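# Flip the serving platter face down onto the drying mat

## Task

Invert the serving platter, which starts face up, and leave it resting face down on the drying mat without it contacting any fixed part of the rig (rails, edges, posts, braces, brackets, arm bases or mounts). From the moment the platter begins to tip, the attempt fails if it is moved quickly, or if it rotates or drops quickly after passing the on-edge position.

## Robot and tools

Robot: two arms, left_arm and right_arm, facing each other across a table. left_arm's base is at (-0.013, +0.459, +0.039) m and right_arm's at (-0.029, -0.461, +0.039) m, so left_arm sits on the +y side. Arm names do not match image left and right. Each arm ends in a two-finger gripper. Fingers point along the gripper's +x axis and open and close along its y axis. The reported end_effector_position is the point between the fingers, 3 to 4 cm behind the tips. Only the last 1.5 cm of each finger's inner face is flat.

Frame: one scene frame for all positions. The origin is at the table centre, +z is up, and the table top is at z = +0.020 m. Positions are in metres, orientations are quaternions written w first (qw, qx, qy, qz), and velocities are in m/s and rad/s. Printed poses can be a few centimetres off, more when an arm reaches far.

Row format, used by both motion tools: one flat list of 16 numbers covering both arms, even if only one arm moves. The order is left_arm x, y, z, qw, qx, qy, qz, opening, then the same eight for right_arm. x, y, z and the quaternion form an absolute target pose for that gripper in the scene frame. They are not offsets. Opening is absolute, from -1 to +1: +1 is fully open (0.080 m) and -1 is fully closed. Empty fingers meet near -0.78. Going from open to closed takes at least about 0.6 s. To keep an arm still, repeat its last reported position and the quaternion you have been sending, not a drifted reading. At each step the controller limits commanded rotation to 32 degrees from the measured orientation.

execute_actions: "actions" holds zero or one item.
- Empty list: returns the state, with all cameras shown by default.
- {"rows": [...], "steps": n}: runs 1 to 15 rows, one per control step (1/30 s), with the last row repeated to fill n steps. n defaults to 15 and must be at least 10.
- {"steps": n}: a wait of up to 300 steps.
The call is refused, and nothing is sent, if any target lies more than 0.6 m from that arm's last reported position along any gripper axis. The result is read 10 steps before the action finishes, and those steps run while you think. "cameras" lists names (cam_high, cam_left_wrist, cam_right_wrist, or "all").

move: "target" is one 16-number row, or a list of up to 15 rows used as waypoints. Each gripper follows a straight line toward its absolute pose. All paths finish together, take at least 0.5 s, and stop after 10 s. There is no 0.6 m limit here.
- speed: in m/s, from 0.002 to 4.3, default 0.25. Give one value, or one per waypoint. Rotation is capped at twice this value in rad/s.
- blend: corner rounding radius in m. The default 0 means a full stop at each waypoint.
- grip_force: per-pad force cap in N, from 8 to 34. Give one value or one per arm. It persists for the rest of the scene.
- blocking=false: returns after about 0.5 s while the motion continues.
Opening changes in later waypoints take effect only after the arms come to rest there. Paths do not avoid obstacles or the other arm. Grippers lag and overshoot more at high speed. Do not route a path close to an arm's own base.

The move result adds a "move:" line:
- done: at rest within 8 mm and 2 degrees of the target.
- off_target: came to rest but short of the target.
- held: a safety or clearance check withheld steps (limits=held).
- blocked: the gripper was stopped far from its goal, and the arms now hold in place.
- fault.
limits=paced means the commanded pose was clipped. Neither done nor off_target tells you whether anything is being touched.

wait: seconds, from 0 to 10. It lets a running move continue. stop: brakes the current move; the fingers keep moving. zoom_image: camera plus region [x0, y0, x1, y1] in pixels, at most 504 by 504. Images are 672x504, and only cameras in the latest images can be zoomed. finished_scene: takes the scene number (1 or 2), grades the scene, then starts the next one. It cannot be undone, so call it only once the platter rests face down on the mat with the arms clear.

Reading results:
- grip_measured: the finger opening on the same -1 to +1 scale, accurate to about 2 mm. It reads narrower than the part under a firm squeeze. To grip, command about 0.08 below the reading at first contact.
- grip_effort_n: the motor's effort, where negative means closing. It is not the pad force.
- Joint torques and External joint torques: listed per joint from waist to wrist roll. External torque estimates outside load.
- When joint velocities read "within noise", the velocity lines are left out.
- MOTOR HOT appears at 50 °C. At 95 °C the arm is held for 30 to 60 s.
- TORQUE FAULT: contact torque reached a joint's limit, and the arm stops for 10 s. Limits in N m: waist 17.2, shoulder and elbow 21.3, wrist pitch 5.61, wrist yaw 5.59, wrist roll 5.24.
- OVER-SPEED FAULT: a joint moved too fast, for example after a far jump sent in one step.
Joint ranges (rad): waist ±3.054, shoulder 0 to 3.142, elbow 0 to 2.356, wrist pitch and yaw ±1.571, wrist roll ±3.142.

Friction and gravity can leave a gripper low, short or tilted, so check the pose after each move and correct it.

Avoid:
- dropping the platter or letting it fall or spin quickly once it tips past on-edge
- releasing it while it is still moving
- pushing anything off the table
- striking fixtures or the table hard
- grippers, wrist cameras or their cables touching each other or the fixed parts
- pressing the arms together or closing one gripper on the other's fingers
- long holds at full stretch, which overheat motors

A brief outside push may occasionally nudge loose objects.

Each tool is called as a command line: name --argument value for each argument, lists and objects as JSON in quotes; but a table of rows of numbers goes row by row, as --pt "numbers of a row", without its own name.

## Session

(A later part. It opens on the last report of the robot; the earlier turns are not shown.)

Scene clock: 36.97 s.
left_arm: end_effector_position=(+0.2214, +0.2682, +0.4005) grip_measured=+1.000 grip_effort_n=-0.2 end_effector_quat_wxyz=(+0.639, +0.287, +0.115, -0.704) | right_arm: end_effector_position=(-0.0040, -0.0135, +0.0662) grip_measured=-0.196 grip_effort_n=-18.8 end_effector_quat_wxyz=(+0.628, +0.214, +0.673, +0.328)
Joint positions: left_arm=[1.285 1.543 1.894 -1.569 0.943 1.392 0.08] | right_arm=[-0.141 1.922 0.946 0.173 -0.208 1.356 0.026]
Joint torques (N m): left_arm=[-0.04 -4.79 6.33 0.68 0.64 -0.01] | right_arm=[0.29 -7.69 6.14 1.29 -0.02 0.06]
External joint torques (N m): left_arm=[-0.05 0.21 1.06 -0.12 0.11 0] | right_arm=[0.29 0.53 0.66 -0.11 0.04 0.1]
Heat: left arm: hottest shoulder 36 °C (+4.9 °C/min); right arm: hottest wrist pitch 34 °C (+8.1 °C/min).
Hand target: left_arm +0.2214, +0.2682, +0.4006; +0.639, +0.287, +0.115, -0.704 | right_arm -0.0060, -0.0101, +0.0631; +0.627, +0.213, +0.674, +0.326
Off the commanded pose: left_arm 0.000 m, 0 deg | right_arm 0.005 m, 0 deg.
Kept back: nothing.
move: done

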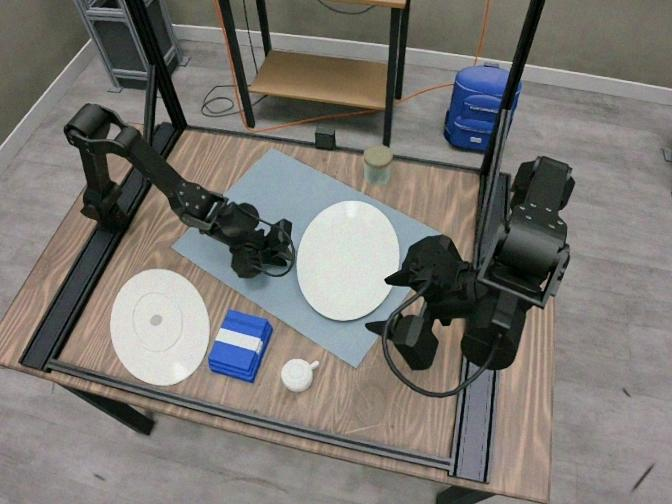

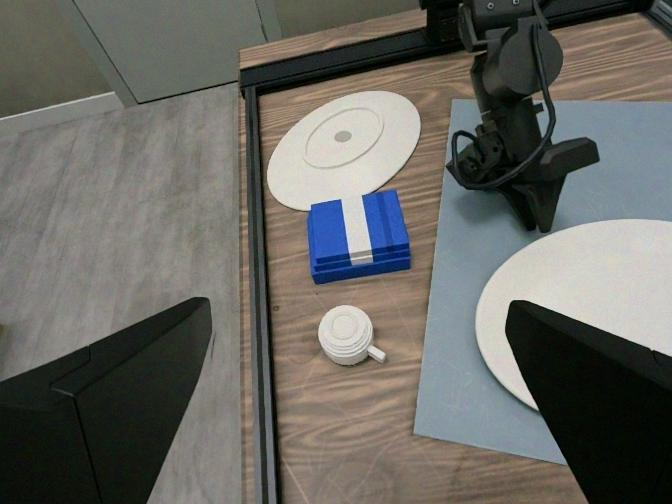

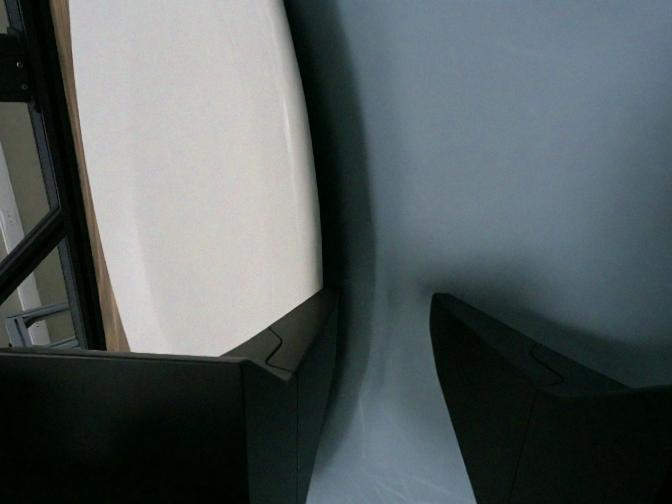

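move --target '[0.2214,0.2682,0.4005,0.639,0.287,0.115,-0.704,1,-0.009,0.012,0.062,0.6272,0.2126,0.6744,0.3265,-0.2]' --speed 0.05 --cameras '["cam_right_wrist","cam_high","cam_left_wrist"]'

zoom_image --camera "cam_left_wrist" --region '[420, 60, 640, 260]'

Scene clock: 38.27 s.
left_arm: end_effector_position=(+0.2214, +0.2682, +0.4005) grip_measured=+1.000 grip_effort_n=-0.2 end_effector_quat_wxyz=(+0.639, +0.287, +0.115, -0.704) | right_arm: end_effector_position=(-0.0046, -0.0063, +0.0627) grip_measured=-0.199 grip_effort_n=-7.7 end_effector_quat_wxyz=(+0.630, +0.207, +0.680, +0.313)
Joint positions: left_arm=[1.285 1.543 1.894 -1.569 0.943 1.392 0.08] | right_arm=[-0.136 1.955 1.003 0.116 -0.202 1.367 0.026]
Joint torques (N m): left_arm=[-0.01 -4.79 6.35 0.68 0.64 -0.01] | right_arm=[1.05 -4.56 9.49 3.09 0.14 0.12]
External joint torques (N m): left_arm=[0.02 0.3 1.08 -0.09 0.1 0] | right_arm=[1.07 3.93 3.93 1.72 0.2 0.16]
Heat: left arm: hottest shoulder 36 °C (+4.7 °C/min); right arm: hottest wrist pitch 34 °C (+7.8 °C/min).
Hand target: left_arm +0.2214, +0.2682, +0.4006; +0.639, +0.287, +0.115, -0.704 | right_arm -0.0092, +0.0106, +0.0626; +0.627, +0.213, +0.674, +0.327
Off the commanded pose: left_arm 0.000 m, 0 deg | right_arm 0.019 m, 2 deg.
Kept back: nothing.
move: off_target (right_arm)

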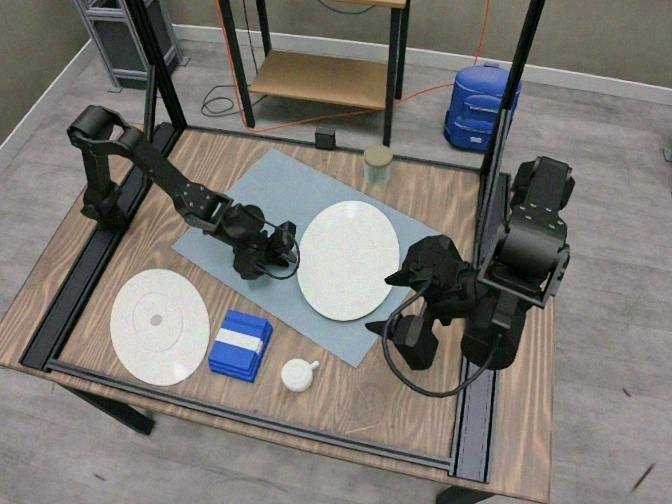

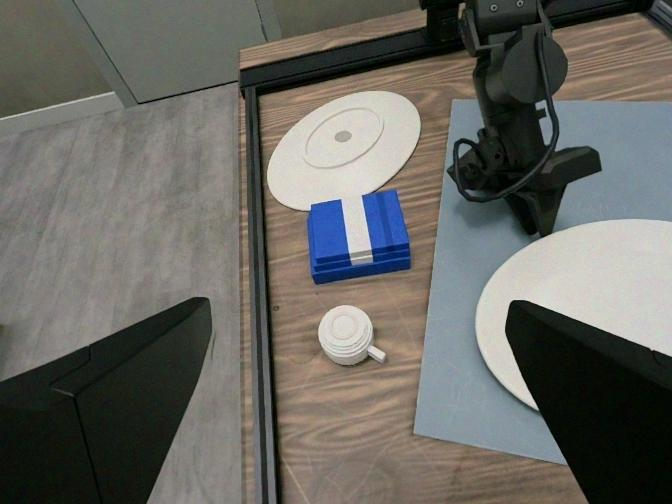

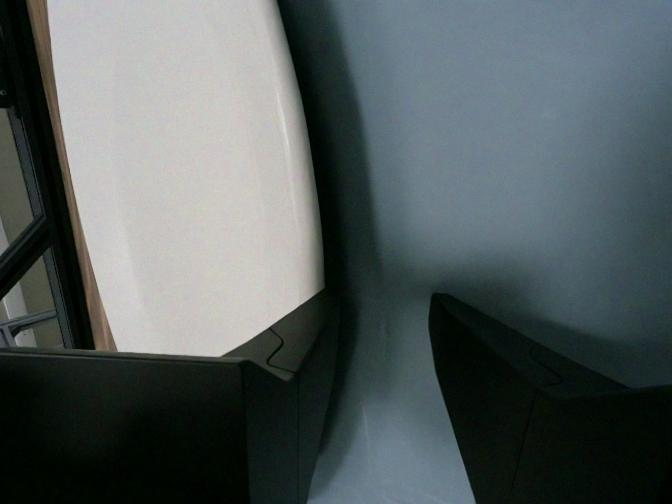

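Scaled by 2.291 from the camera's 672x504 image, which has a finer 960x720 frame.

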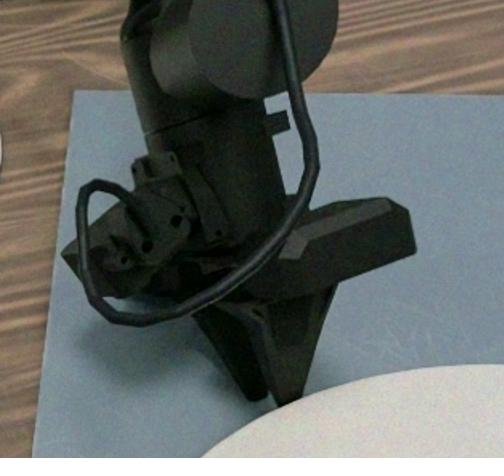

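move --pt "0.2214 0.2682 0.4005 0.639 0.287 0.115 -0.704 1 -0.0 -0.03 0.072 0.6272 0.2126 0.6744 0.3265 -0.2" --pt "0.2214 0.2682 0.4005 0.639 0.287 0.115 -0.704 1 -0.0 -0.03 0.070 0.6272 0.2126 0.6744 0.3265 0.12" --pt "0.2214 0.2682 0.4005 0.639 0.287 0.115 -0.704 1 -0.007 0.002 0.068 0.6272 0.2126 0.6744 0.3265 0.12" --speed 0.05 --cameras '["cam_right_wrist","cam_high","cam_left_wrist"]'

zoom_image --camera "cam_left_wrist" --region '[420, 60, 640, 260]'

Scene clock: 42.00 s.
left_arm: end_effector_position=(+0.2214, +0.2682, +0.4005) grip_measured=+1.000 grip_effort_n=-0.2 end_effector_quat_wxyz=(+0.639, +0.287, +0.115, -0.704) | right_arm: end_effector_position=(-0.0069, -0.0007, +0.0704) grip_measured=+0.116 grip_effort_n=16.0 end_effector_quat_wxyz=(+0.626, +0.213, +0.674, +0.329)
Joint positions: left_arm=[1.285 1.543 1.894 -1.569 0.943 1.392 0.08] | right_arm=[-0.131 1.949 1.007 0.14 -0.208 1.361 0.04]
Joint torques (N m): left_arm=[-0.03 -4.8 6.34 0.68 0.64 -0.01] | right_arm=[0.07 -8.67 6.15 1.02 0.19 0.08]
External joint torques (N m): left_arm=[-0.04 0.24 1.07 -0.1 0.11 0] | right_arm=[0.08 -0.06 0.43 -0.42 0.25 0.11]
Heat: left arm: hottest shoulder 36 °C (+4.3 °C/min); right arm: hottest wrist pitch 35 °C (+8.6 °C/min).
Hand target: left_arm +0.2214, +0.2682, +0.4006; +0.639, +0.287, +0.115, -0.704 | right_arm -0.0070, +0.0019, +0.0680; +0.627, +0.213, +0.674, +0.327
Off the commanded pose: left_arm 0.000 m, 0 deg | right_arm 0.004 m, 0 deg.
Kept back: nothing.
move: done

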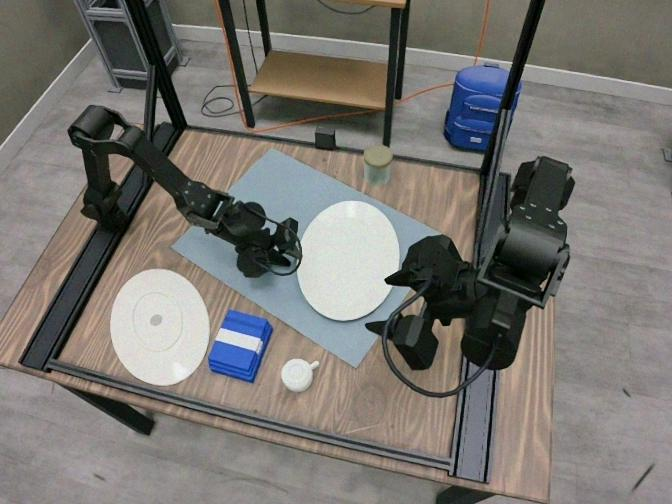

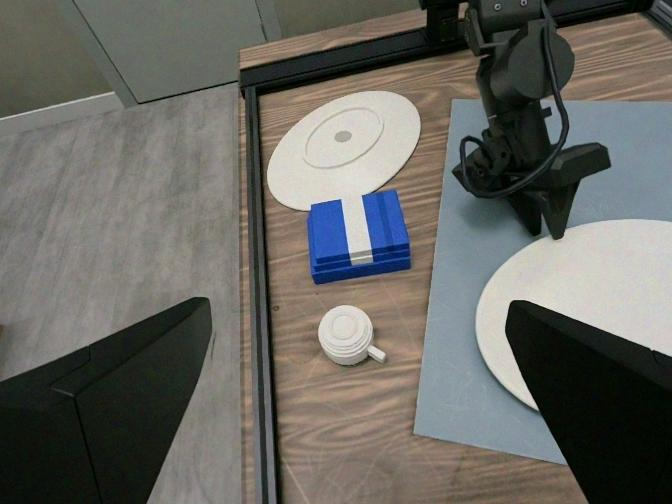

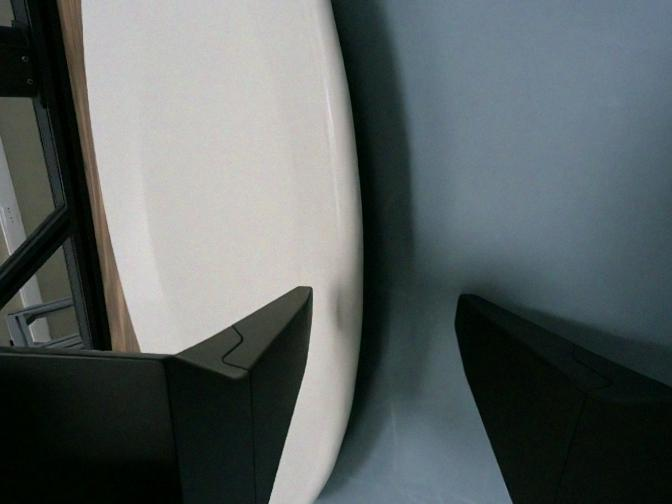

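Scaled by 2.291 from the camera's 672x504 image, which has a finer 960x720 frame.

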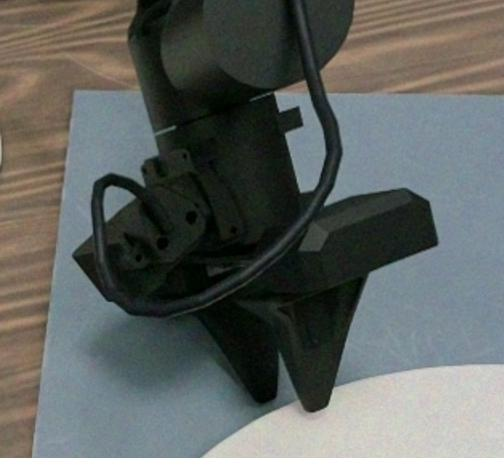

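move --target '[0.2214,0.2682,0.4005,0.639,0.287,0.115,-0.704,1,-0.009,0.019,0.067,0.6272,0.2126,0.6744,0.3265,0.12]' --speed 0.04 --cameras '["cam_right_wrist","cam_high","cam_left_wrist"]'

zoom_image --camera "cam_left_wrist" --region '[420, 60, 640, 260]'

Scene clock: 43.27 s.
left_arm: end_effector_position=(+0.2214, +0.2682, +0.4005) grip_measured=+1.000 grip_effort_n=-0.2 end_effector_quat_wxyz=(+0.639, +0.287, +0.115, -0.704) | right_arm: end_effector_position=(-0.0084, +0.0165, +0.0708) grip_measured=+0.116 grip_effort_n=16.0 end_effector_quat_wxyz=(+0.626, +0.214, +0.674, +0.330)
Joint positions: left_arm=[1.285 1.543 1.894 -1.569 0.943 1.392 0.08] | right_arm=[-0.122 2 1.084 0.118 -0.201 1.368 0.04]
Joint torques (N m): left_arm=[-0.03 -4.79 6.34 0.68 0.63 -0.01] | right_arm=[0.2 -9.04 5.89 1.13 0.11 0.11]
External joint torques (N m): left_arm=[0.03 0.32 1.05 -0.09 0.09 0] | right_arm=[0.19 -0.06 0.14 -0.29 0.17 0.15]
Heat: left arm: hottest shoulder 36 °C (+4.2 °C/min); right arm: hottest wrist pitch 35 °C (+8.3 °C/min).
Hand target: left_arm +0.2214, +0.2682, +0.4006; +0.639, +0.287, +0.115, -0.704 | right_arm -0.0091, +0.0189, +0.0670; +0.627, +0.213, +0.674, +0.327
Off the commanded pose: left_arm 0.000 m, 0 deg | right_arm 0.005 m, 0 deg.
Kept back: nothing.
move: done

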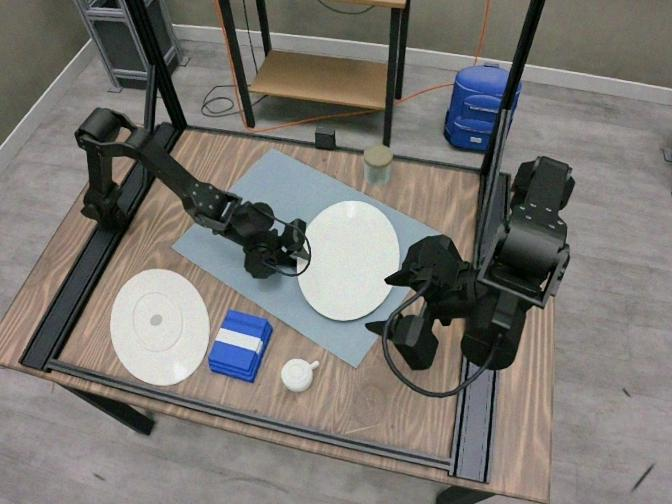

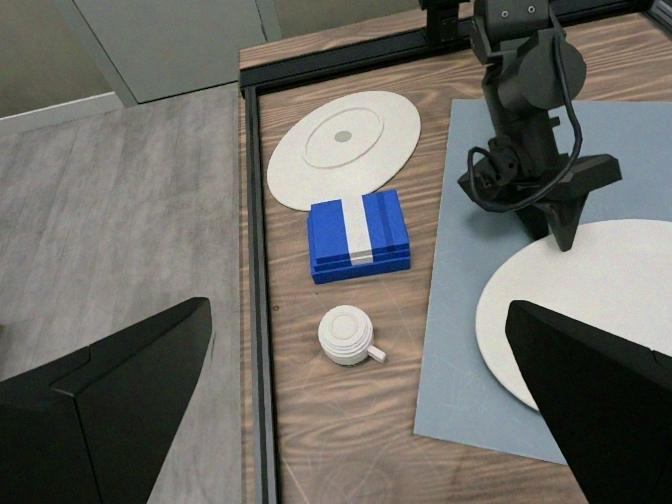

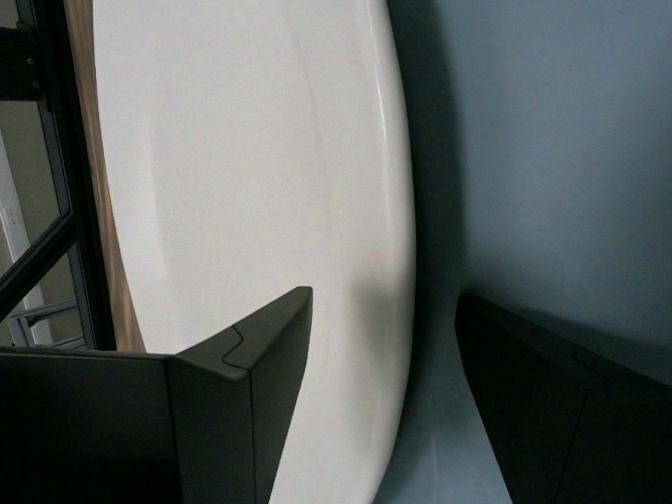

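Scaled by 2.291 from the camera's 672x504 image, which has a finer 960x720 frame.

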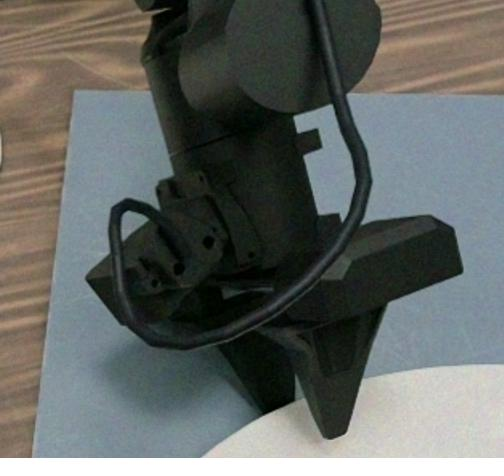

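move --pt "0.2214 0.2682 0.4005 0.639 0.287 0.115 -0.704 1 -0.0085 0.017 0.061 0.6272 0.2126 0.6744 0.3265 0.12" --pt "0.2214 0.2682 0.4005 0.639 0.287 0.115 -0.704 1 -0.012 0.037 0.061 0.6272 0.2126 0.6744 0.3265 0.12" --speed 0.04 --cameras '["cam_right_wrist","cam_high","cam_left_wrist"]'

zoom_image --camera "cam_left_wrist" --region '[420, 60, 640, 260]'

Scene clock: 45.43 s.
left_arm: end_effector_position=(+0.2214, +0.2682, +0.4005) grip_measured=+1.000 grip_effort_n=-0.7 end_effector_quat_wxyz=(+0.639, +0.287, +0.115, -0.704) | right_arm: end_effector_position=(-0.0094, +0.0359, +0.0703) grip_measured=+0.116 grip_effort_n=16.0 end_effector_quat_wxyz=(+0.626, +0.218, +0.671, +0.333)
Joint positions: left_arm=[1.285 1.543 1.894 -1.569 0.943 1.392 0.08] | right_arm=[-0.113 2.058 1.164 0.108 -0.191 1.377 0.04]
Joint torques (N m): left_arm=[-0.04 -4.79 6.33 0.68 0.64 -0.01] | right_arm=[0.48 -8.47 5.78 1.11 0.15 0.11]
External joint torques (N m): left_arm=[-0.04 0.38 0.98 -0.11 0.09 0] | right_arm=[0.53 1.17 -0.17 -0.35 0.2 0.15]
Heat: left arm: hottest shoulder 36 °C (+4.0 °C/min); right arm: hottest wrist pitch 34 °C (+6.6 °C/min).
Hand target: left_arm +0.2214, +0.2682, +0.4006; +0.639, +0.287, +0.115, -0.704 | right_arm -0.0119, +0.0368, +0.0612; +0.627, +0.213, +0.674, +0.327
Off the commanded pose: left_arm 0.000 m, 0 deg | right_arm 0.010 m, 1 deg.
Kept back: nothing.
move: off_target (right_arm)

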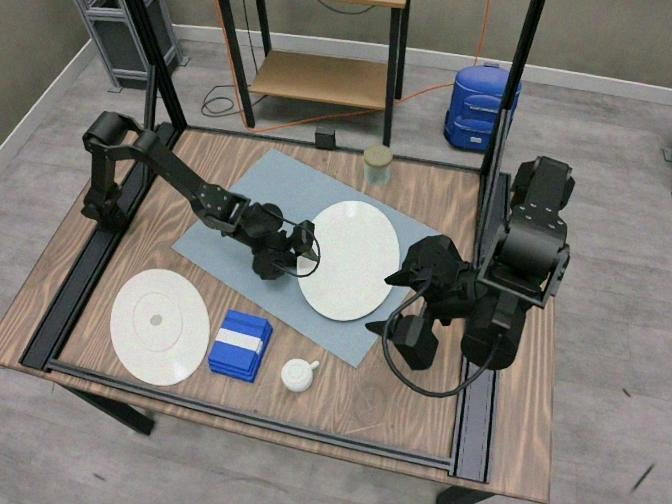

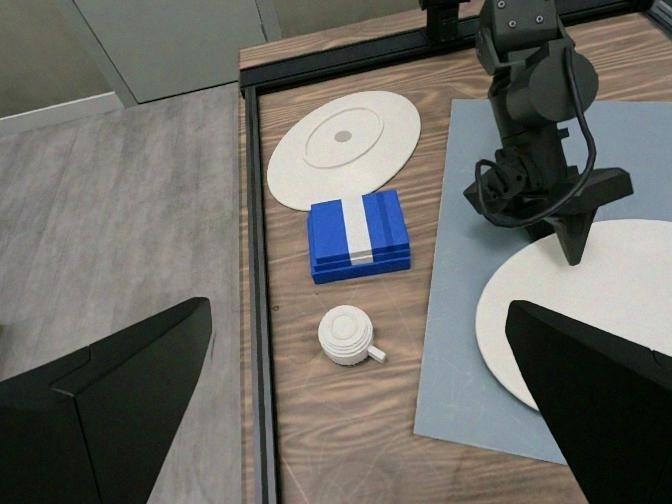

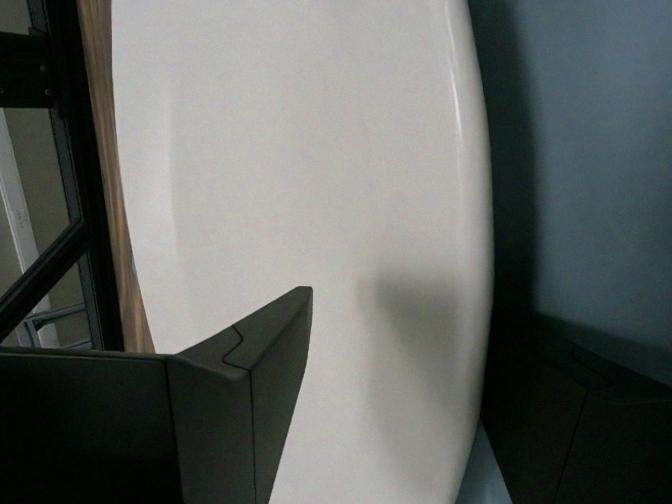

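Scaled by 2.291 from the camera's 672x504 image, which has a finer 960x720 frame.

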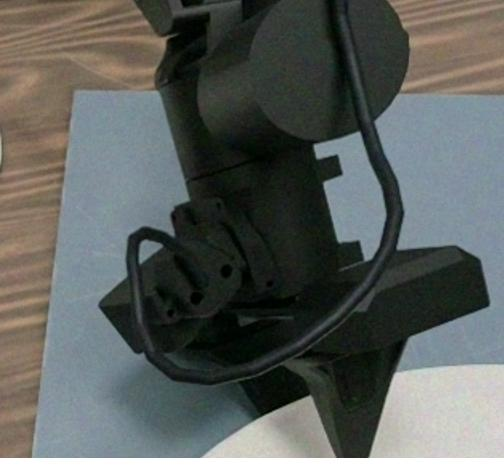

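execute_actions --actions '[{"rows":[[0.2214,0.2682,0.4005,0.639,0.287,0.115,-0.704,1,-0.012,0.038,0.0612,0.6272,0.2126,0.6744,0.3265,0.11],[0.2214,0.2682,0.4005,0.639,0.287,0.115,-0.704,1,-0.012,0.039,0.0612,0.6272,0.2126,0.6744,0.3265,0.10],[0.2214,0.2682,0.4005,0.639,0.287,0.115,-0.704,1,-0.012,0.040,0.0612,0.6272,0.2126,0.6744,0.3265,0.09],[0.2214,0.2682,0.4005,0.639,0.287,0.115,-0.704,1,-0.012,0.041,0.0612,0.6272,0.2126,0.6744,0.3265,0.08],[0.2214,0.2682,0.4005,0.639,0.287,0.115,-0.704,1,-0.012,0.041,0.0612,0.6272,0.2126,0.6744,0.3265,0.07],[0.2214,0.2682,0.4005,0.639,0.287,0.115,-0.704,1,-0.012,0.041,0.0612,0.6272,0.2126,0.6744,0.3265,0.06],[0.2214,0.2682,0.4005,0.639,0.287,0.115,-0.704,1,-0.012,0.041,0.0612,0.6272,0.2126,0.6744,0.3265,0.05],[0.2214,0.2682,0.4005,0.639,0.287,0.115,-0.704,1,-0.012,0.041,0.0612,0.6272,0.2126,0.6744,0.3265,0.04],[0.2214,0.2682,0.4005,0.639,0.287,0.115,-0.704,1,-0.012,0.041,0.0612,0.6272,0.2126,0.6744,0.3265,0.03],[0.2214,0.2682,0.4005,0.639,0.287,0.115,-0.704,1,-0.012,0.041,0.0612,0.6272,0.2126,0.6744,0.3265,0.02],[0.2214,0.2682,0.4005,0.639,0.287,0.115,-0.704,1,-0.012,0.041,0.0612,0.6272,0.2126,0.6744,0.3265,0.01],[0.2214,0.2682,0.4005,0.639,0.287,0.115,-0.704,1,-0.012,0.041,0.0612,0.6272,0.2126,0.6744,0.3265,0.0],[0.2214,0.2682,0.4005,0.639,0.287,0.115,-0.704,1,-0.012,0.041,0.0612,0.6272,0.2126,0.6744,0.3265,-0.01],[0.2214,0.2682,0.4005,0.639,0.287,0.115,-0.704,1,-0.012,0.041,0.0612,0.6272,0.2126,0.6744,0.3265,-0.02],[0.2214,0.2682,0.4005,0.639,0.287,0.115,-0.704,1,-0.012,0.041,0.0612,0.6272,0.2126,0.6744,0.3265,-0.03]]}]'

wait --seconds 0.4 --cameras '["all"]'

zoom_image --camera "cam_left_wrist" --region '[420, 60, 640, 260]'

Scene clock: 47.83 s.
left_arm: end_effector_position=(+0.2214, +0.2682, +0.4005) grip_measured=+1.000 grip_effort_n=-0.2 end_effector_quat_wxyz=(+0.639, +0.287, +0.115, -0.704) | right_arm: end_effector_position=(-0.0096, +0.0375, +0.0699) grip_measured=+0.094 grip_effort_n=-18.4 end_effector_quat_wxyz=(+0.626, +0.217, +0.672, +0.331) end_effector_velocity=(-0.002, +0.003, -0.020) end_effector_angular_velocity=(-0.093, +0.009, +0.013)
Joint positions: left_arm=[1.285 1.543 1.894 -1.569 0.943 1.392 0.08] | right_arm=[-0.112 2.064 1.175 0.099 -0.19 1.378 0.039]
Joint velocities: left_arm=[within noise] | right_arm=[0.002 0.066 0.081 -0.11 -0.007 -0.007 -0.012]
Joint torques (N m): left_arm=[-0.02 -4.79 6.34 0.68 0.64 -0.01] | right_arm=[0.46 -8.43 6.15 1.3 0.13 0.08]
External joint torques (N m): left_arm=[-0.03 0.27 1.04 -0.12 0.11 0] | right_arm=[0.45 0.87 0.56 -0.07 0.19 0.11]
Heat: left arm: hottest shoulder 36 °C (+3.8 °C/min); right arm: hottest wrist pitch 34 °C (+6.3 °C/min).
Steps of this call (1-67: nothing new was sent; 68-72: this action's first 5). Readings (end_effector_position of left_arm | right_arm):
68: (+0.2214, +0.2682, +0.4005) | (-0.0096, +0.0361, +0.0703)
69: (+0.2214, +0.2682, +0.4005) | (-0.0096, +0.0362, +0.0702)
71: (+0.2214, +0.2682, +0.4005) | (-0.0095, +0.0368, +0.0702)
72: the state above

Scene clock: 48.57 s.
left_arm: end_effector_position=(+0.2214, +0.2682, +0.4005) grip_measured=+1.000 grip_effort_n=-0.2 end_effector_quat_wxyz=(+0.639, +0.287, +0.115, -0.704) | right_arm: end_effector_position=(-0.0097, +0.0363, +0.0682) grip_measured=-0.026 grip_effort_n=-21.6 end_effector_quat_wxyz=(+0.627, +0.214, +0.674, +0.328)
Joint positions: left_arm=[1.285 1.543 1.894 -1.569 0.943 1.392 0.08] | right_arm=[-0.112 2.065 1.177 0.089 -0.19 1.378 0.034]
Joint torques (N m): left_arm=[-0.04 -4.79 6.32 0.68 0.64 -0.01] | right_arm=[0.65 -8.12 6.65 1.71 0.12 0.1]
External joint torques (N m): left_arm=[-0.03 0.25 1.07 -0.09 0.11 0] | right_arm=[0.64 1.37 0.85 0.3 0.17 0.14]
Heat: left arm: hottest shoulder 36 °C (+3.7 °C/min); right arm: hottest wrist pitch 35 °C (+7.4 °C/min).
Hand target: left_arm +0.2214, +0.2682, +0.4006; +0.639, +0.287, +0.115, -0.704 | right_arm -0.0121, +0.0407, +0.0613; +0.627, +0.213, +0.674, +0.327
Off the commanded pose: left_arm 0.000 m, 0 deg | right_arm 0.009 m, 0 deg.
Steps of this call (1-10: your previous action's last 10; 11-22: nothing new was sent). Readings (end_effector_position of left_arm | right_arm):
1: (+0.2214, +0.2682, +0.4005) | (-0.0096, +0.0374, +0.0696)
2: (+0.2214, +0.2682, +0.4005) | (-0.0096, +0.0374, +0.0694)
4: (+0.2214, +0.2682, +0.4005) | (-0.0097, +0.0371, +0.0691)
8: (+0.2214, +0.2682, +0.4005) | (-0.0097, +0.0366, +0.0686)
22: the state above

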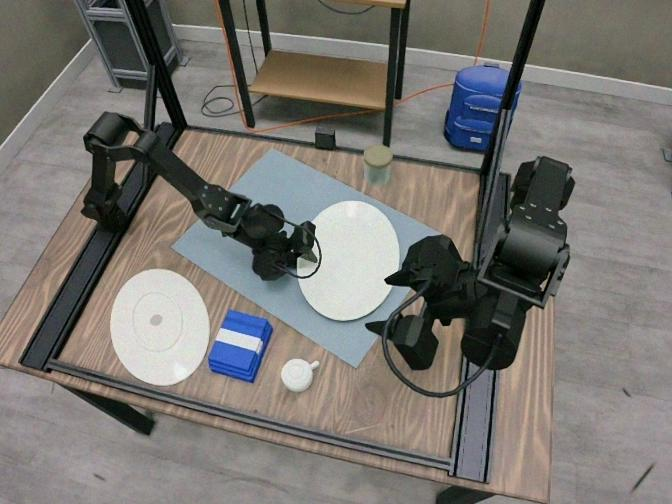

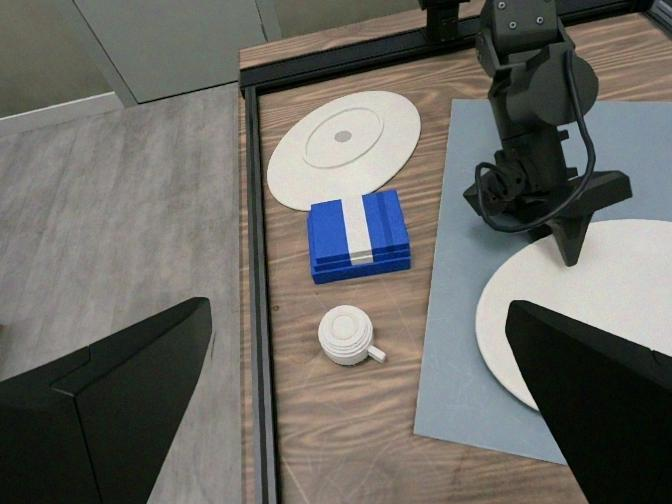

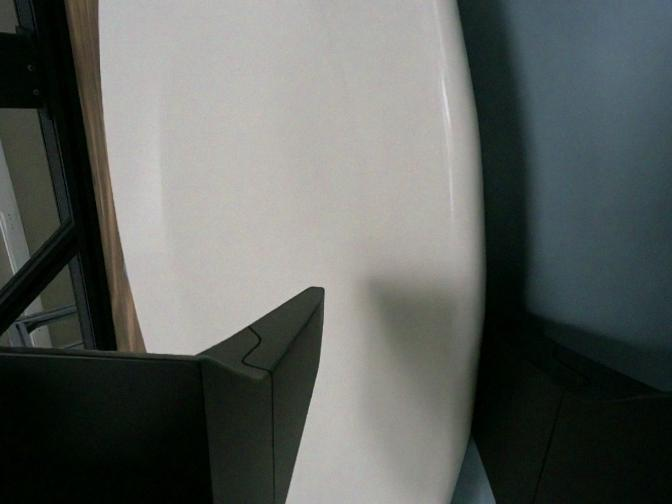

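Scaled by 2.291 from the camera's 672x504 image, which has a finer 960x720 frame.

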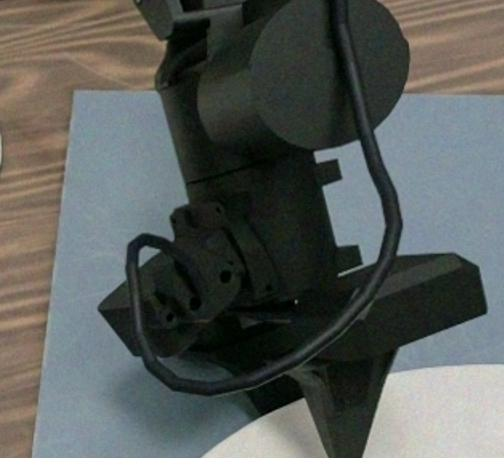

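execute_actions --actions '[{"rows":[[0.2214,0.2682,0.4005,0.639,0.287,0.115,-0.704,1,-0.012,0.041,0.0612,0.6272,0.2126,0.6744,0.3265,-0.045],[0.2214,0.2682,0.4005,0.639,0.287,0.115,-0.704,1,-0.012,0.041,0.0612,0.6272,0.2126,0.6744,0.3265,-0.06],[0.2214,0.2682,0.4005,0.639,0.287,0.115,-0.704,1,-0.012,0.041,0.0612,0.6272,0.2126,0.6744,0.3265,-0.075],[0.2214,0.2682,0.4005,0.639,0.287,0.115,-0.704,1,-0.012,0.041,0.0612,0.6272,0.2126,0.6744,0.3265,-0.09],[0.2214,0.2682,0.4005,0.639,0.287,0.115,-0.704,1,-0.012,0.041,0.0612,0.6272,0.2126,0.6744,0.3265,-0.105],[0.2214,0.2682,0.4005,0.639,0.287,0.115,-0.704,1,-0.012,0.041,0.0612,0.6272,0.2126,0.6744,0.3265,-0.12],[0.2214,0.2682,0.4005,0.639,0.287,0.115,-0.704,1,-0.012,0.041,0.0612,0.6272,0.2126,0.6744,0.3265,-0.135],[0.2214,0.2682,0.4005,0.639,0.287,0.115,-0.704,1,-0.012,0.041,0.0612,0.6272,0.2126,0.6744,0.3265,-0.15],[0.2214,0.2682,0.4005,0.639,0.287,0.115,-0.704,1,-0.012,0.041,0.0612,0.6272,0.2126,0.6744,0.3265,-0.165],[0.2214,0.2682,0.4005,0.639,0.287,0.115,-0.704,1,-0.012,0.041,0.0612,0.6272,0.2126,0.6744,0.3265,-0.18]],"steps":14}]'

wait --seconds 0.4 --cameras '["cam_high","cam_right_wrist"]'

Scene clock: 49.77 s.
left_arm: end_effector_position=(+0.2214, +0.2682, +0.4005) grip_measured=+1.000 grip_effort_n=-0.2 end_effector_quat_wxyz=(+0.639, +0.287, +0.115, -0.704) | right_arm: end_effector_position=(-0.0098, +0.0360, +0.0677) grip_measured=-0.056 grip_effort_n=-22.1 end_effector_quat_wxyz=(+0.627, +0.214, +0.674, +0.327) end_effector_velocity=(+0.000, -0.003, -0.002) end_effector_angular_velocity=(-0.024, -0.008, +0.018)
Joint positions: left_arm=[1.285 1.543 1.894 -1.569 0.943 1.392 0.08] | right_arm=[-0.112 2.066 1.177 0.087 -0.19 1.378 0.032]
Joint velocities: left_arm=[within noise] | right_arm=[-0.002 -0.002 0.007 -0.037 -0.007 -0.022 -0.017]
Joint torques (N m): left_arm=[-0.03 -4.81 6.34 0.68 0.64 -0.02] | right_arm=[0.38 -8.06 6.78 1.84 0.1 0.09]
External joint torques (N m): left_arm=[-0.02 0.4 0.98 -0.1 0.1 -0.01] | right_arm=[0.37 1.34 1.08 0.45 0.16 0.13]
Heat: left arm: hottest shoulder 36 °C (+3.6 °C/min); right arm: hottest wrist pitch 35 °C (+7.2 °C/min).
Steps of this call (1-32: nothing new was sent; 33-36: this action's first 4). Readings (end_effector_position of left_arm | right_arm):
33: (+0.2214, +0.2682, +0.4005) | (-0.0097, +0.0362, +0.0682)
34: (+0.2214, +0.2682, +0.4005) | (-0.0097, +0.0361, +0.0679)
36: the state above

Scene clock: 50.50 s.
left_arm: end_effector_position=(+0.2214, +0.2682, +0.4005) grip_measured=+1.000 grip_effort_n=-0.2 end_effector_quat_wxyz=(+0.639, +0.287, +0.115, -0.704) | right_arm: end_effector_position=(-0.0090, +0.0355, +0.0670) grip_measured=-0.175 grip_effort_n=-27.2 end_effector_quat_wxyz=(+0.629, +0.213, +0.673, +0.325)
Joint positions: left_arm=[1.285 1.543 1.894 -1.569 0.943 1.392 0.08] | right_arm=[-0.112 2.066 1.177 0.084 -0.185 1.378 0.027]
Joint torques (N m): left_arm=[-0.03 -4.8 6.33 0.68 0.64 -0.01] | right_arm=[0.34 -7.79 6.55 2.02 -0.06 0.08]
External joint torques (N m): left_arm=[-0.04 0.27 1.05 -0.1 0.12 -0.01] | right_arm=[0.38 1.78 0.69 0.59 -0.01 0.12]
Heat: left arm: hottest shoulder 36 °C (+3.6 °C/min); right arm: hottest wrist pitch 35 °C (+7.1 °C/min).
Hand target: left_arm +0.2214, +0.2682, +0.4006; +0.639, +0.287, +0.115, -0.704 | right_arm -0.0121, +0.0407, +0.0613; +0.627, +0.213, +0.674, +0.327
Off the commanded pose: left_arm 0.000 m, 0 deg | right_arm 0.009 m, 0 deg.
Steps of this call (1-10: your previous action's last 10; 11-22: nothing new was sent). Readings (end_effector_position of left_arm | right_arm):
1: (+0.2214, +0.2682, +0.4005) | (-0.0098, +0.0359, +0.0676)
2: (+0.2214, +0.2682, +0.4005) | (-0.0098, +0.0357, +0.0675)
4: (+0.2214, +0.2682, +0.4005) | (-0.0098, +0.0355, +0.0673)
8: (+0.2214, +0.2682, +0.4005) | (-0.0091, +0.0355, +0.0670)
22: the state above
Images, in order (width x height): cam_high 672x504, cam_right_wrist 672x504.

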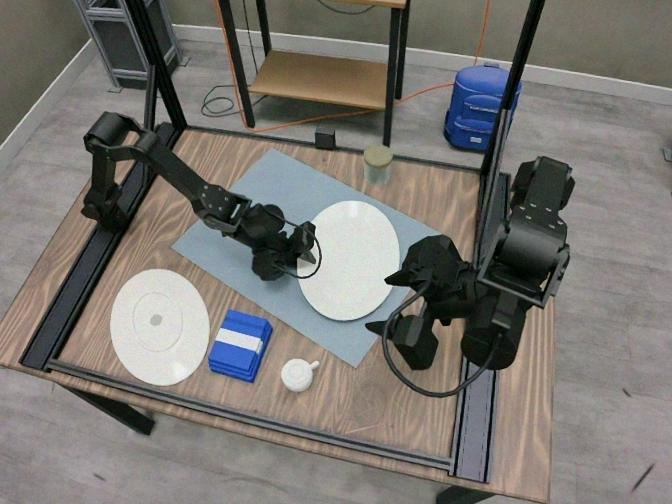

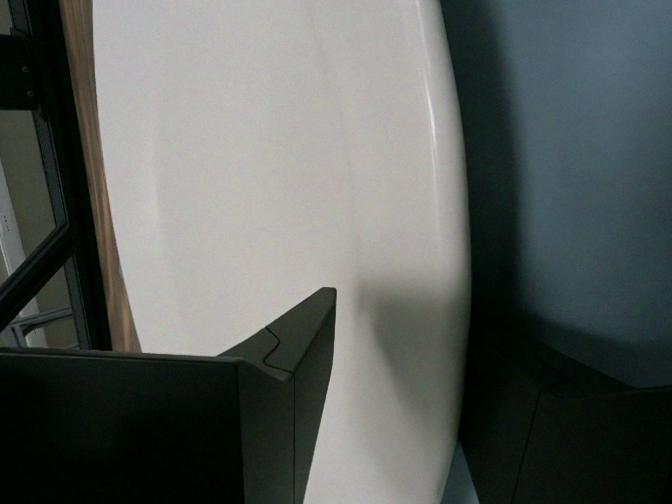

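execute_actions --actions '[{"rows":[[0.2214,0.2682,0.4005,0.639,0.287,0.115,-0.704,1,-0.012,0.041,0.0612,0.6272,0.2126,0.6744,0.3265,-0.195],[0.2214,0.2682,0.4005,0.639,0.287,0.115,-0.704,1,-0.012,0.041,0.0612,0.6272,0.2126,0.6744,0.3265,-0.21],[0.2214,0.2682,0.4005,0.639,0.287,0.115,-0.704,1,-0.012,0.041,0.0612,0.6272,0.2126,0.6744,0.3265,-0.225],[0.2214,0.2682,0.4005,0.639,0.287,0.115,-0.704,1,-0.012,0.041,0.0612,0.6272,0.2126,0.6744,0.3265,-0.24],[0.2214,0.2682,0.4005,0.639,0.287,0.115,-0.704,1,-0.012,0.041,0.0612,0.6272,0.2126,0.6744,0.3265,-0.255],[0.2214,0.2682,0.4005,0.639,0.287,0.115,-0.704,1,-0.012,0.041,0.0612,0.6272,0.2126,0.6744,0.3265,-0.27],[0.2214,0.2682,0.4005,0.639,0.287,0.115,-0.704,1,-0.012,0.041,0.0612,0.6272,0.2126,0.6744,0.3265,-0.285],[0.2214,0.2682,0.4005,0.639,0.287,0.115,-0.704,1,-0.012,0.041,0.0612,0.6272,0.2126,0.6744,0.3265,-0.3],[0.2214,0.2682,0.4005,0.639,0.287,0.115,-0.704,1,-0.012,0.041,0.0612,0.6272,0.2126,0.6744,0.3265,-0.315],[0.2214,0.2682,0.4005,0.639,0.287,0.115,-0.704,1,-0.012,0.041,0.0612,0.6272,0.2126,0.6744,0.3265,-0.33]],"steps":14}]'

wait --seconds 0.4 --cameras '["cam_high","cam_right_wrist"]'

Scene clock: 51.77 s.
left_arm: end_effector_position=(+0.2214, +0.2682, +0.4005) grip_measured=+1.000 grip_effort_n=-0.2 end_effector_quat_wxyz=(+0.639, +0.287, +0.115, -0.704) | right_arm: end_effector_position=(-0.0090, +0.0355, +0.0670) grip_measured=-0.206 grip_effort_n=-26.7 end_effector_quat_wxyz=(+0.629, +0.213, +0.673, +0.325) end_effector_velocity=(-0.002, +0.000, -0.001) end_effector_angular_velocity=(+0.002, +0.010, +0.002)
Joint positions: left_arm=[1.285 1.543 1.894 -1.569 0.943 1.392 0.08] | right_arm=[-0.112 2.066 1.177 0.084 -0.185 1.378 0.026]
Joint velocities: left_arm=[within noise] | right_arm=[0.002 0.002 -0.002 0.007 -0.007 0.007 -0.017]
Joint torques (N m): left_arm=[-0.04 -4.79 6.34 0.69 0.64 -0.01] | right_arm=[0.37 -7.89 6.82 2.02 -0.06 0.13]
External joint torques (N m): left_arm=[0 0.39 1.04 -0.07 0.1 0] | right_arm=[0.36 1.59 1.05 0.63 -0.01 0.16]
Heat: left arm: hottest shoulder 36 °C (+3.5 °C/min); right arm: hottest wrist pitch 35 °C (+7.0 °C/min).
Steps of this call (1-34: nothing new was sent; 35-38: this action's first 4). Readings (end_effector_position of left_arm | right_arm):
35: (+0.2214, +0.2682, +0.4005) | (-0.0090, +0.0355, +0.0670)
36: (+0.2214, +0.2682, +0.4005) | (-0.0090, +0.0355, +0.0670)
38: the state above

Scene clock: 52.50 s.
left_arm: end_effector_position=(+0.2214, +0.2682, +0.4005) grip_measured=+1.000 grip_effort_n=-0.2 end_effector_quat_wxyz=(+0.639, +0.287, +0.115, -0.704) | right_arm: end_effector_position=(-0.0090, +0.0355, +0.0670) grip_measured=-0.325 grip_effort_n=-26.7 end_effector_quat_wxyz=(+0.629, +0.213, +0.673, +0.325)
Joint positions: left_arm=[1.285 1.543 1.894 -1.569 0.943 1.392 0.08] | right_arm=[-0.112 2.066 1.177 0.084 -0.185 1.378 0.02]
Joint torques (N m): left_arm=[-0.03 -4.79 6.34 0.68 0.64 -0.02] | right_arm=[0.57 -7.95 6.68 2.04 -0.03 0.08]
External joint torques (N m): left_arm=[0.01 0.35 1.04 -0.09 0.1 -0.01] | right_arm=[0.57 1.54 0.89 0.64 0.02 0.12]
Heat: left arm: hottest shoulder 36 °C (+3.4 °C/min); right arm: hottest wrist pitch 36 °C (+8.0 °C/min).
Hand target: left_arm +0.2214, +0.2682, +0.4006; +0.639, +0.287, +0.115, -0.704 | right_arm -0.0121, +0.0407, +0.0613; +0.627, +0.213, +0.674, +0.327
Off the commanded pose: left_arm 0.000 m, 0 deg | right_arm 0.009 m, 0 deg.
Steps of this call (1-10: your previous action's last 10; 11-22: nothing new was sent). Readings (end_effector_position of left_arm | right_arm):
1: (+0.2214, +0.2682, +0.4005) | (-0.0090, +0.0355, +0.0670)
2: (+0.2214, +0.2682, +0.4005) | (-0.0090, +0.0355, +0.0670)
4: (+0.2214, +0.2682, +0.4005) | (-0.0090, +0.0355, +0.0670)
8: (+0.2214, +0.2682, +0.4005) | (-0.0090, +0.0355, +0.0670)
22: the state above
Images, in order (width x height): cam_high 672x504, cam_right_wrist 672x504.

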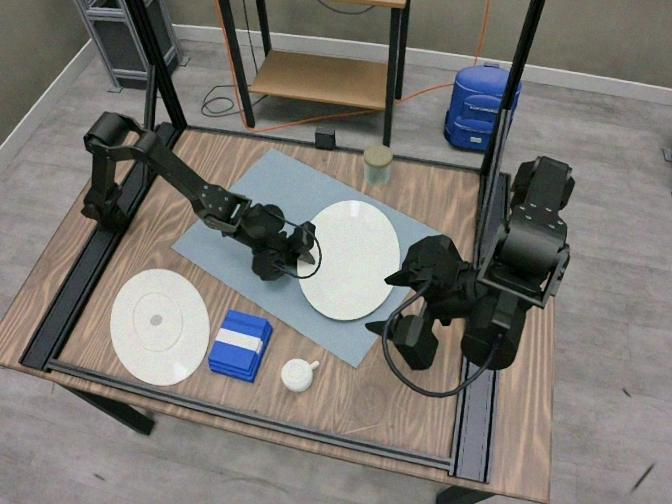

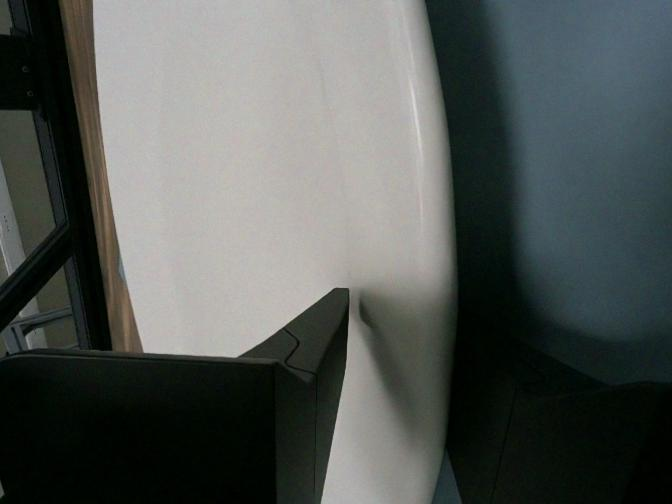

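execute_actions --actions '[{"rows":[[0.2214,0.2682,0.4005,0.639,0.287,0.115,-0.704,1,-0.012,0.041,0.0612,0.6272,0.2126,0.6744,0.3265,-0.335],[0.2214,0.2682,0.4005,0.639,0.287,0.115,-0.704,1,-0.012,0.041,0.0612,0.6272,0.2126,0.6744,0.3265,-0.34],[0.2214,0.2682,0.4005,0.639,0.287,0.115,-0.704,1,-0.012,0.041,0.0612,0.6272,0.2126,0.6744,0.3265,-0.345],[0.2214,0.2682,0.4005,0.639,0.287,0.115,-0.704,1,-0.012,0.041,0.0612,0.6272,0.2126,0.6744,0.3265,-0.35],[0.2214,0.2682,0.4005,0.639,0.287,0.115,-0.704,1,-0.012,0.041,0.0612,0.6272,0.2126,0.6744,0.3265,-0.36],[0.2214,0.2682,0.4005,0.639,0.287,0.115,-0.704,1,-0.012,0.041,0.0612,0.6272,0.2126,0.6744,0.3265,-0.37],[0.2214,0.2682,0.4005,0.639,0.287,0.115,-0.704,1,-0.012,0.041,0.0612,0.6272,0.2126,0.6744,0.3265,-0.38],[0.2214,0.2682,0.4005,0.639,0.287,0.115,-0.704,1,-0.012,0.041,0.0612,0.6272,0.2126,0.6744,0.3265,-0.39],[0.2214,0.2682,0.4005,0.639,0.287,0.115,-0.704,1,-0.012,0.041,0.0612,0.6272,0.2126,0.6744,0.3265,-0.40],[0.2214,0.2682,0.4005,0.639,0.287,0.115,-0.704,1,-0.012,0.041,0.0612,0.6272,0.2126,0.6744,0.3265,-0.41]],"steps":14}]'

wait --seconds 0.4 --cameras '["cam_high","cam_right_wrist","cam_left_wrist"]'

Scene clock: 53.50 s.
left_arm: end_effector_position=(+0.2214, +0.2682, +0.4005) grip_measured=+1.000 grip_effort_n=-0.2 end_effector_quat_wxyz=(+0.639, +0.287, +0.115, -0.704) | right_arm: end_effector_position=(-0.0090, +0.0354, +0.0669) grip_measured=-0.335 grip_effort_n=-26.7 end_effector_quat_wxyz=(+0.629, +0.213, +0.673, +0.325) end_effector_velocity=(+0.002, -0.002, -0.001) end_effector_angular_velocity=(-0.007, -0.010, -0.002)
Joint positions: left_arm=[1.285 1.543 1.894 -1.569 0.943 1.392 0.08] | right_arm=[-0.112 2.066 1.177 0.084 -0.185 1.378 0.02]
Joint velocities: left_arm=[within noise] | right_arm=[-0.002 -0.002 -0.002 -0.007 0.007 -0.007 -0.006]
Joint torques (N m): left_arm=[-0.02 -4.8 6.34 0.68 0.63 -0.01] | right_arm=[0.47 -7.91 6.76 2.06 -0.02 0.1]
External joint torques (N m): left_arm=[-0.04 0.28 1.06 -0.1 0.11 0] | right_arm=[0.44 1.7 0.89 0.64 0.04 0.14]
Heat: left arm: hottest shoulder 36 °C (+3.4 °C/min); right arm: hottest wrist pitch 36 °C (+7.9 °C/min).
Steps of this call (1-26: nothing new was sent; 27-30: this action's first 4). Readings (end_effector_position of left_arm | right_arm):
27: (+0.2214, +0.2682, +0.4005) | (-0.0090, +0.0355, +0.0670)
28: (+0.2214, +0.2682, +0.4005) | (-0.0090, +0.0355, +0.0670)
30: the state above

Scene clock: 54.23 s.
left_arm: end_effector_position=(+0.2214, +0.2682, +0.4005) grip_measured=+1.000 grip_effort_n=-0.2 end_effector_quat_wxyz=(+0.639, +0.287, +0.115, -0.704) | right_arm: end_effector_position=(-0.0090, +0.0354, +0.0669) grip_measured=-0.396 grip_effort_n=-66.3 end_effector_quat_wxyz=(+0.629, +0.213, +0.673, +0.325)
Joint positions: left_arm=[1.285 1.543 1.894 -1.569 0.943 1.392 0.08] | right_arm=[-0.112 2.066 1.177 0.084 -0.185 1.377 0.017]
Joint torques (N m): left_arm=[-0.05 -4.79 6.35 0.68 0.64 -0.01] | right_arm=[0.41 -8.06 6.38 2.03 0 0.2]
External joint torques (N m): left_arm=[-0.04 0.25 1.09 -0.1 0.1 0] | right_arm=[0.38 1.49 0.55 0.62 0.06 0.24]
Heat: left arm: hottest shoulder 36 °C (+3.3 °C/min); right arm: hottest wrist pitch 36 °C (+7.7 °C/min).
Hand target: left_arm +0.2214, +0.2682, +0.4006; +0.639, +0.287, +0.115, -0.704 | right_arm -0.0121, +0.0406, +0.0613; +0.627, +0.213, +0.674, +0.326
Off the commanded pose: left_arm 0.000 m, 0 deg | right_arm 0.009 m, 0 deg.
Steps of this call (1-10: your previous action's last 10; 11-22: nothing new was sent). Readings (end_effector_position of left_arm | right_arm):
1: (+0.2214, +0.2682, +0.4005) | (-0.0090, +0.0354, +0.0669)
2: (+0.2214, +0.2682, +0.4005) | (-0.0090, +0.0354, +0.0669)
4: (+0.2214, +0.2682, +0.4005) | (-0.0090, +0.0354, +0.0669)
8: (+0.2214, +0.2682, +0.4005) | (-0.0090, +0.0354, +0.0669)
22: the state above

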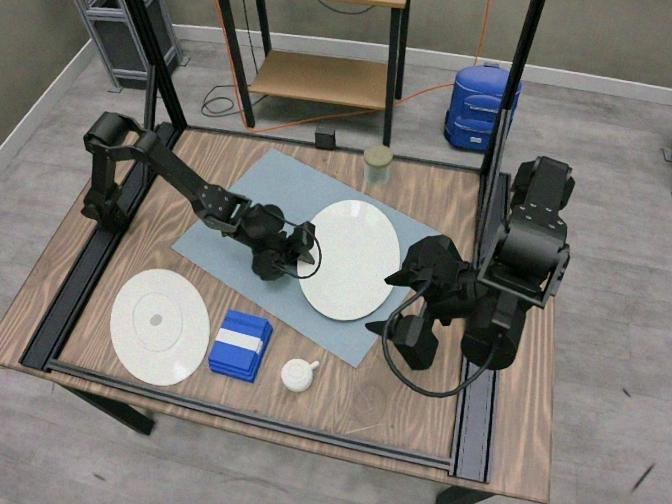

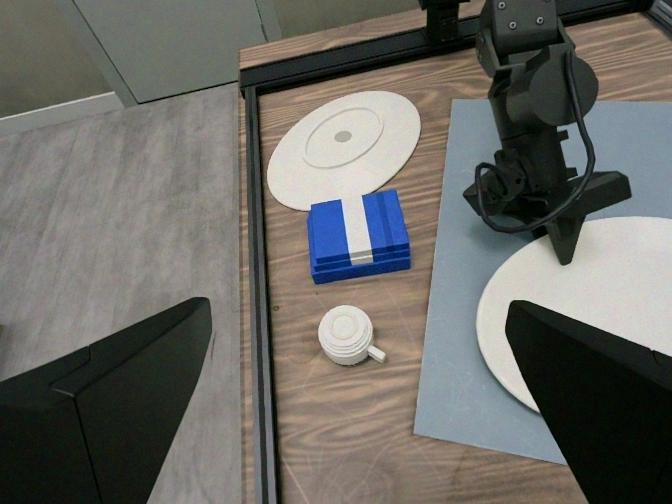

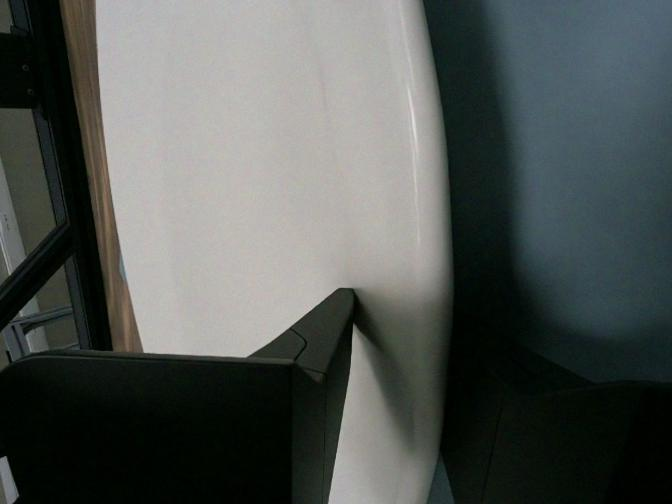

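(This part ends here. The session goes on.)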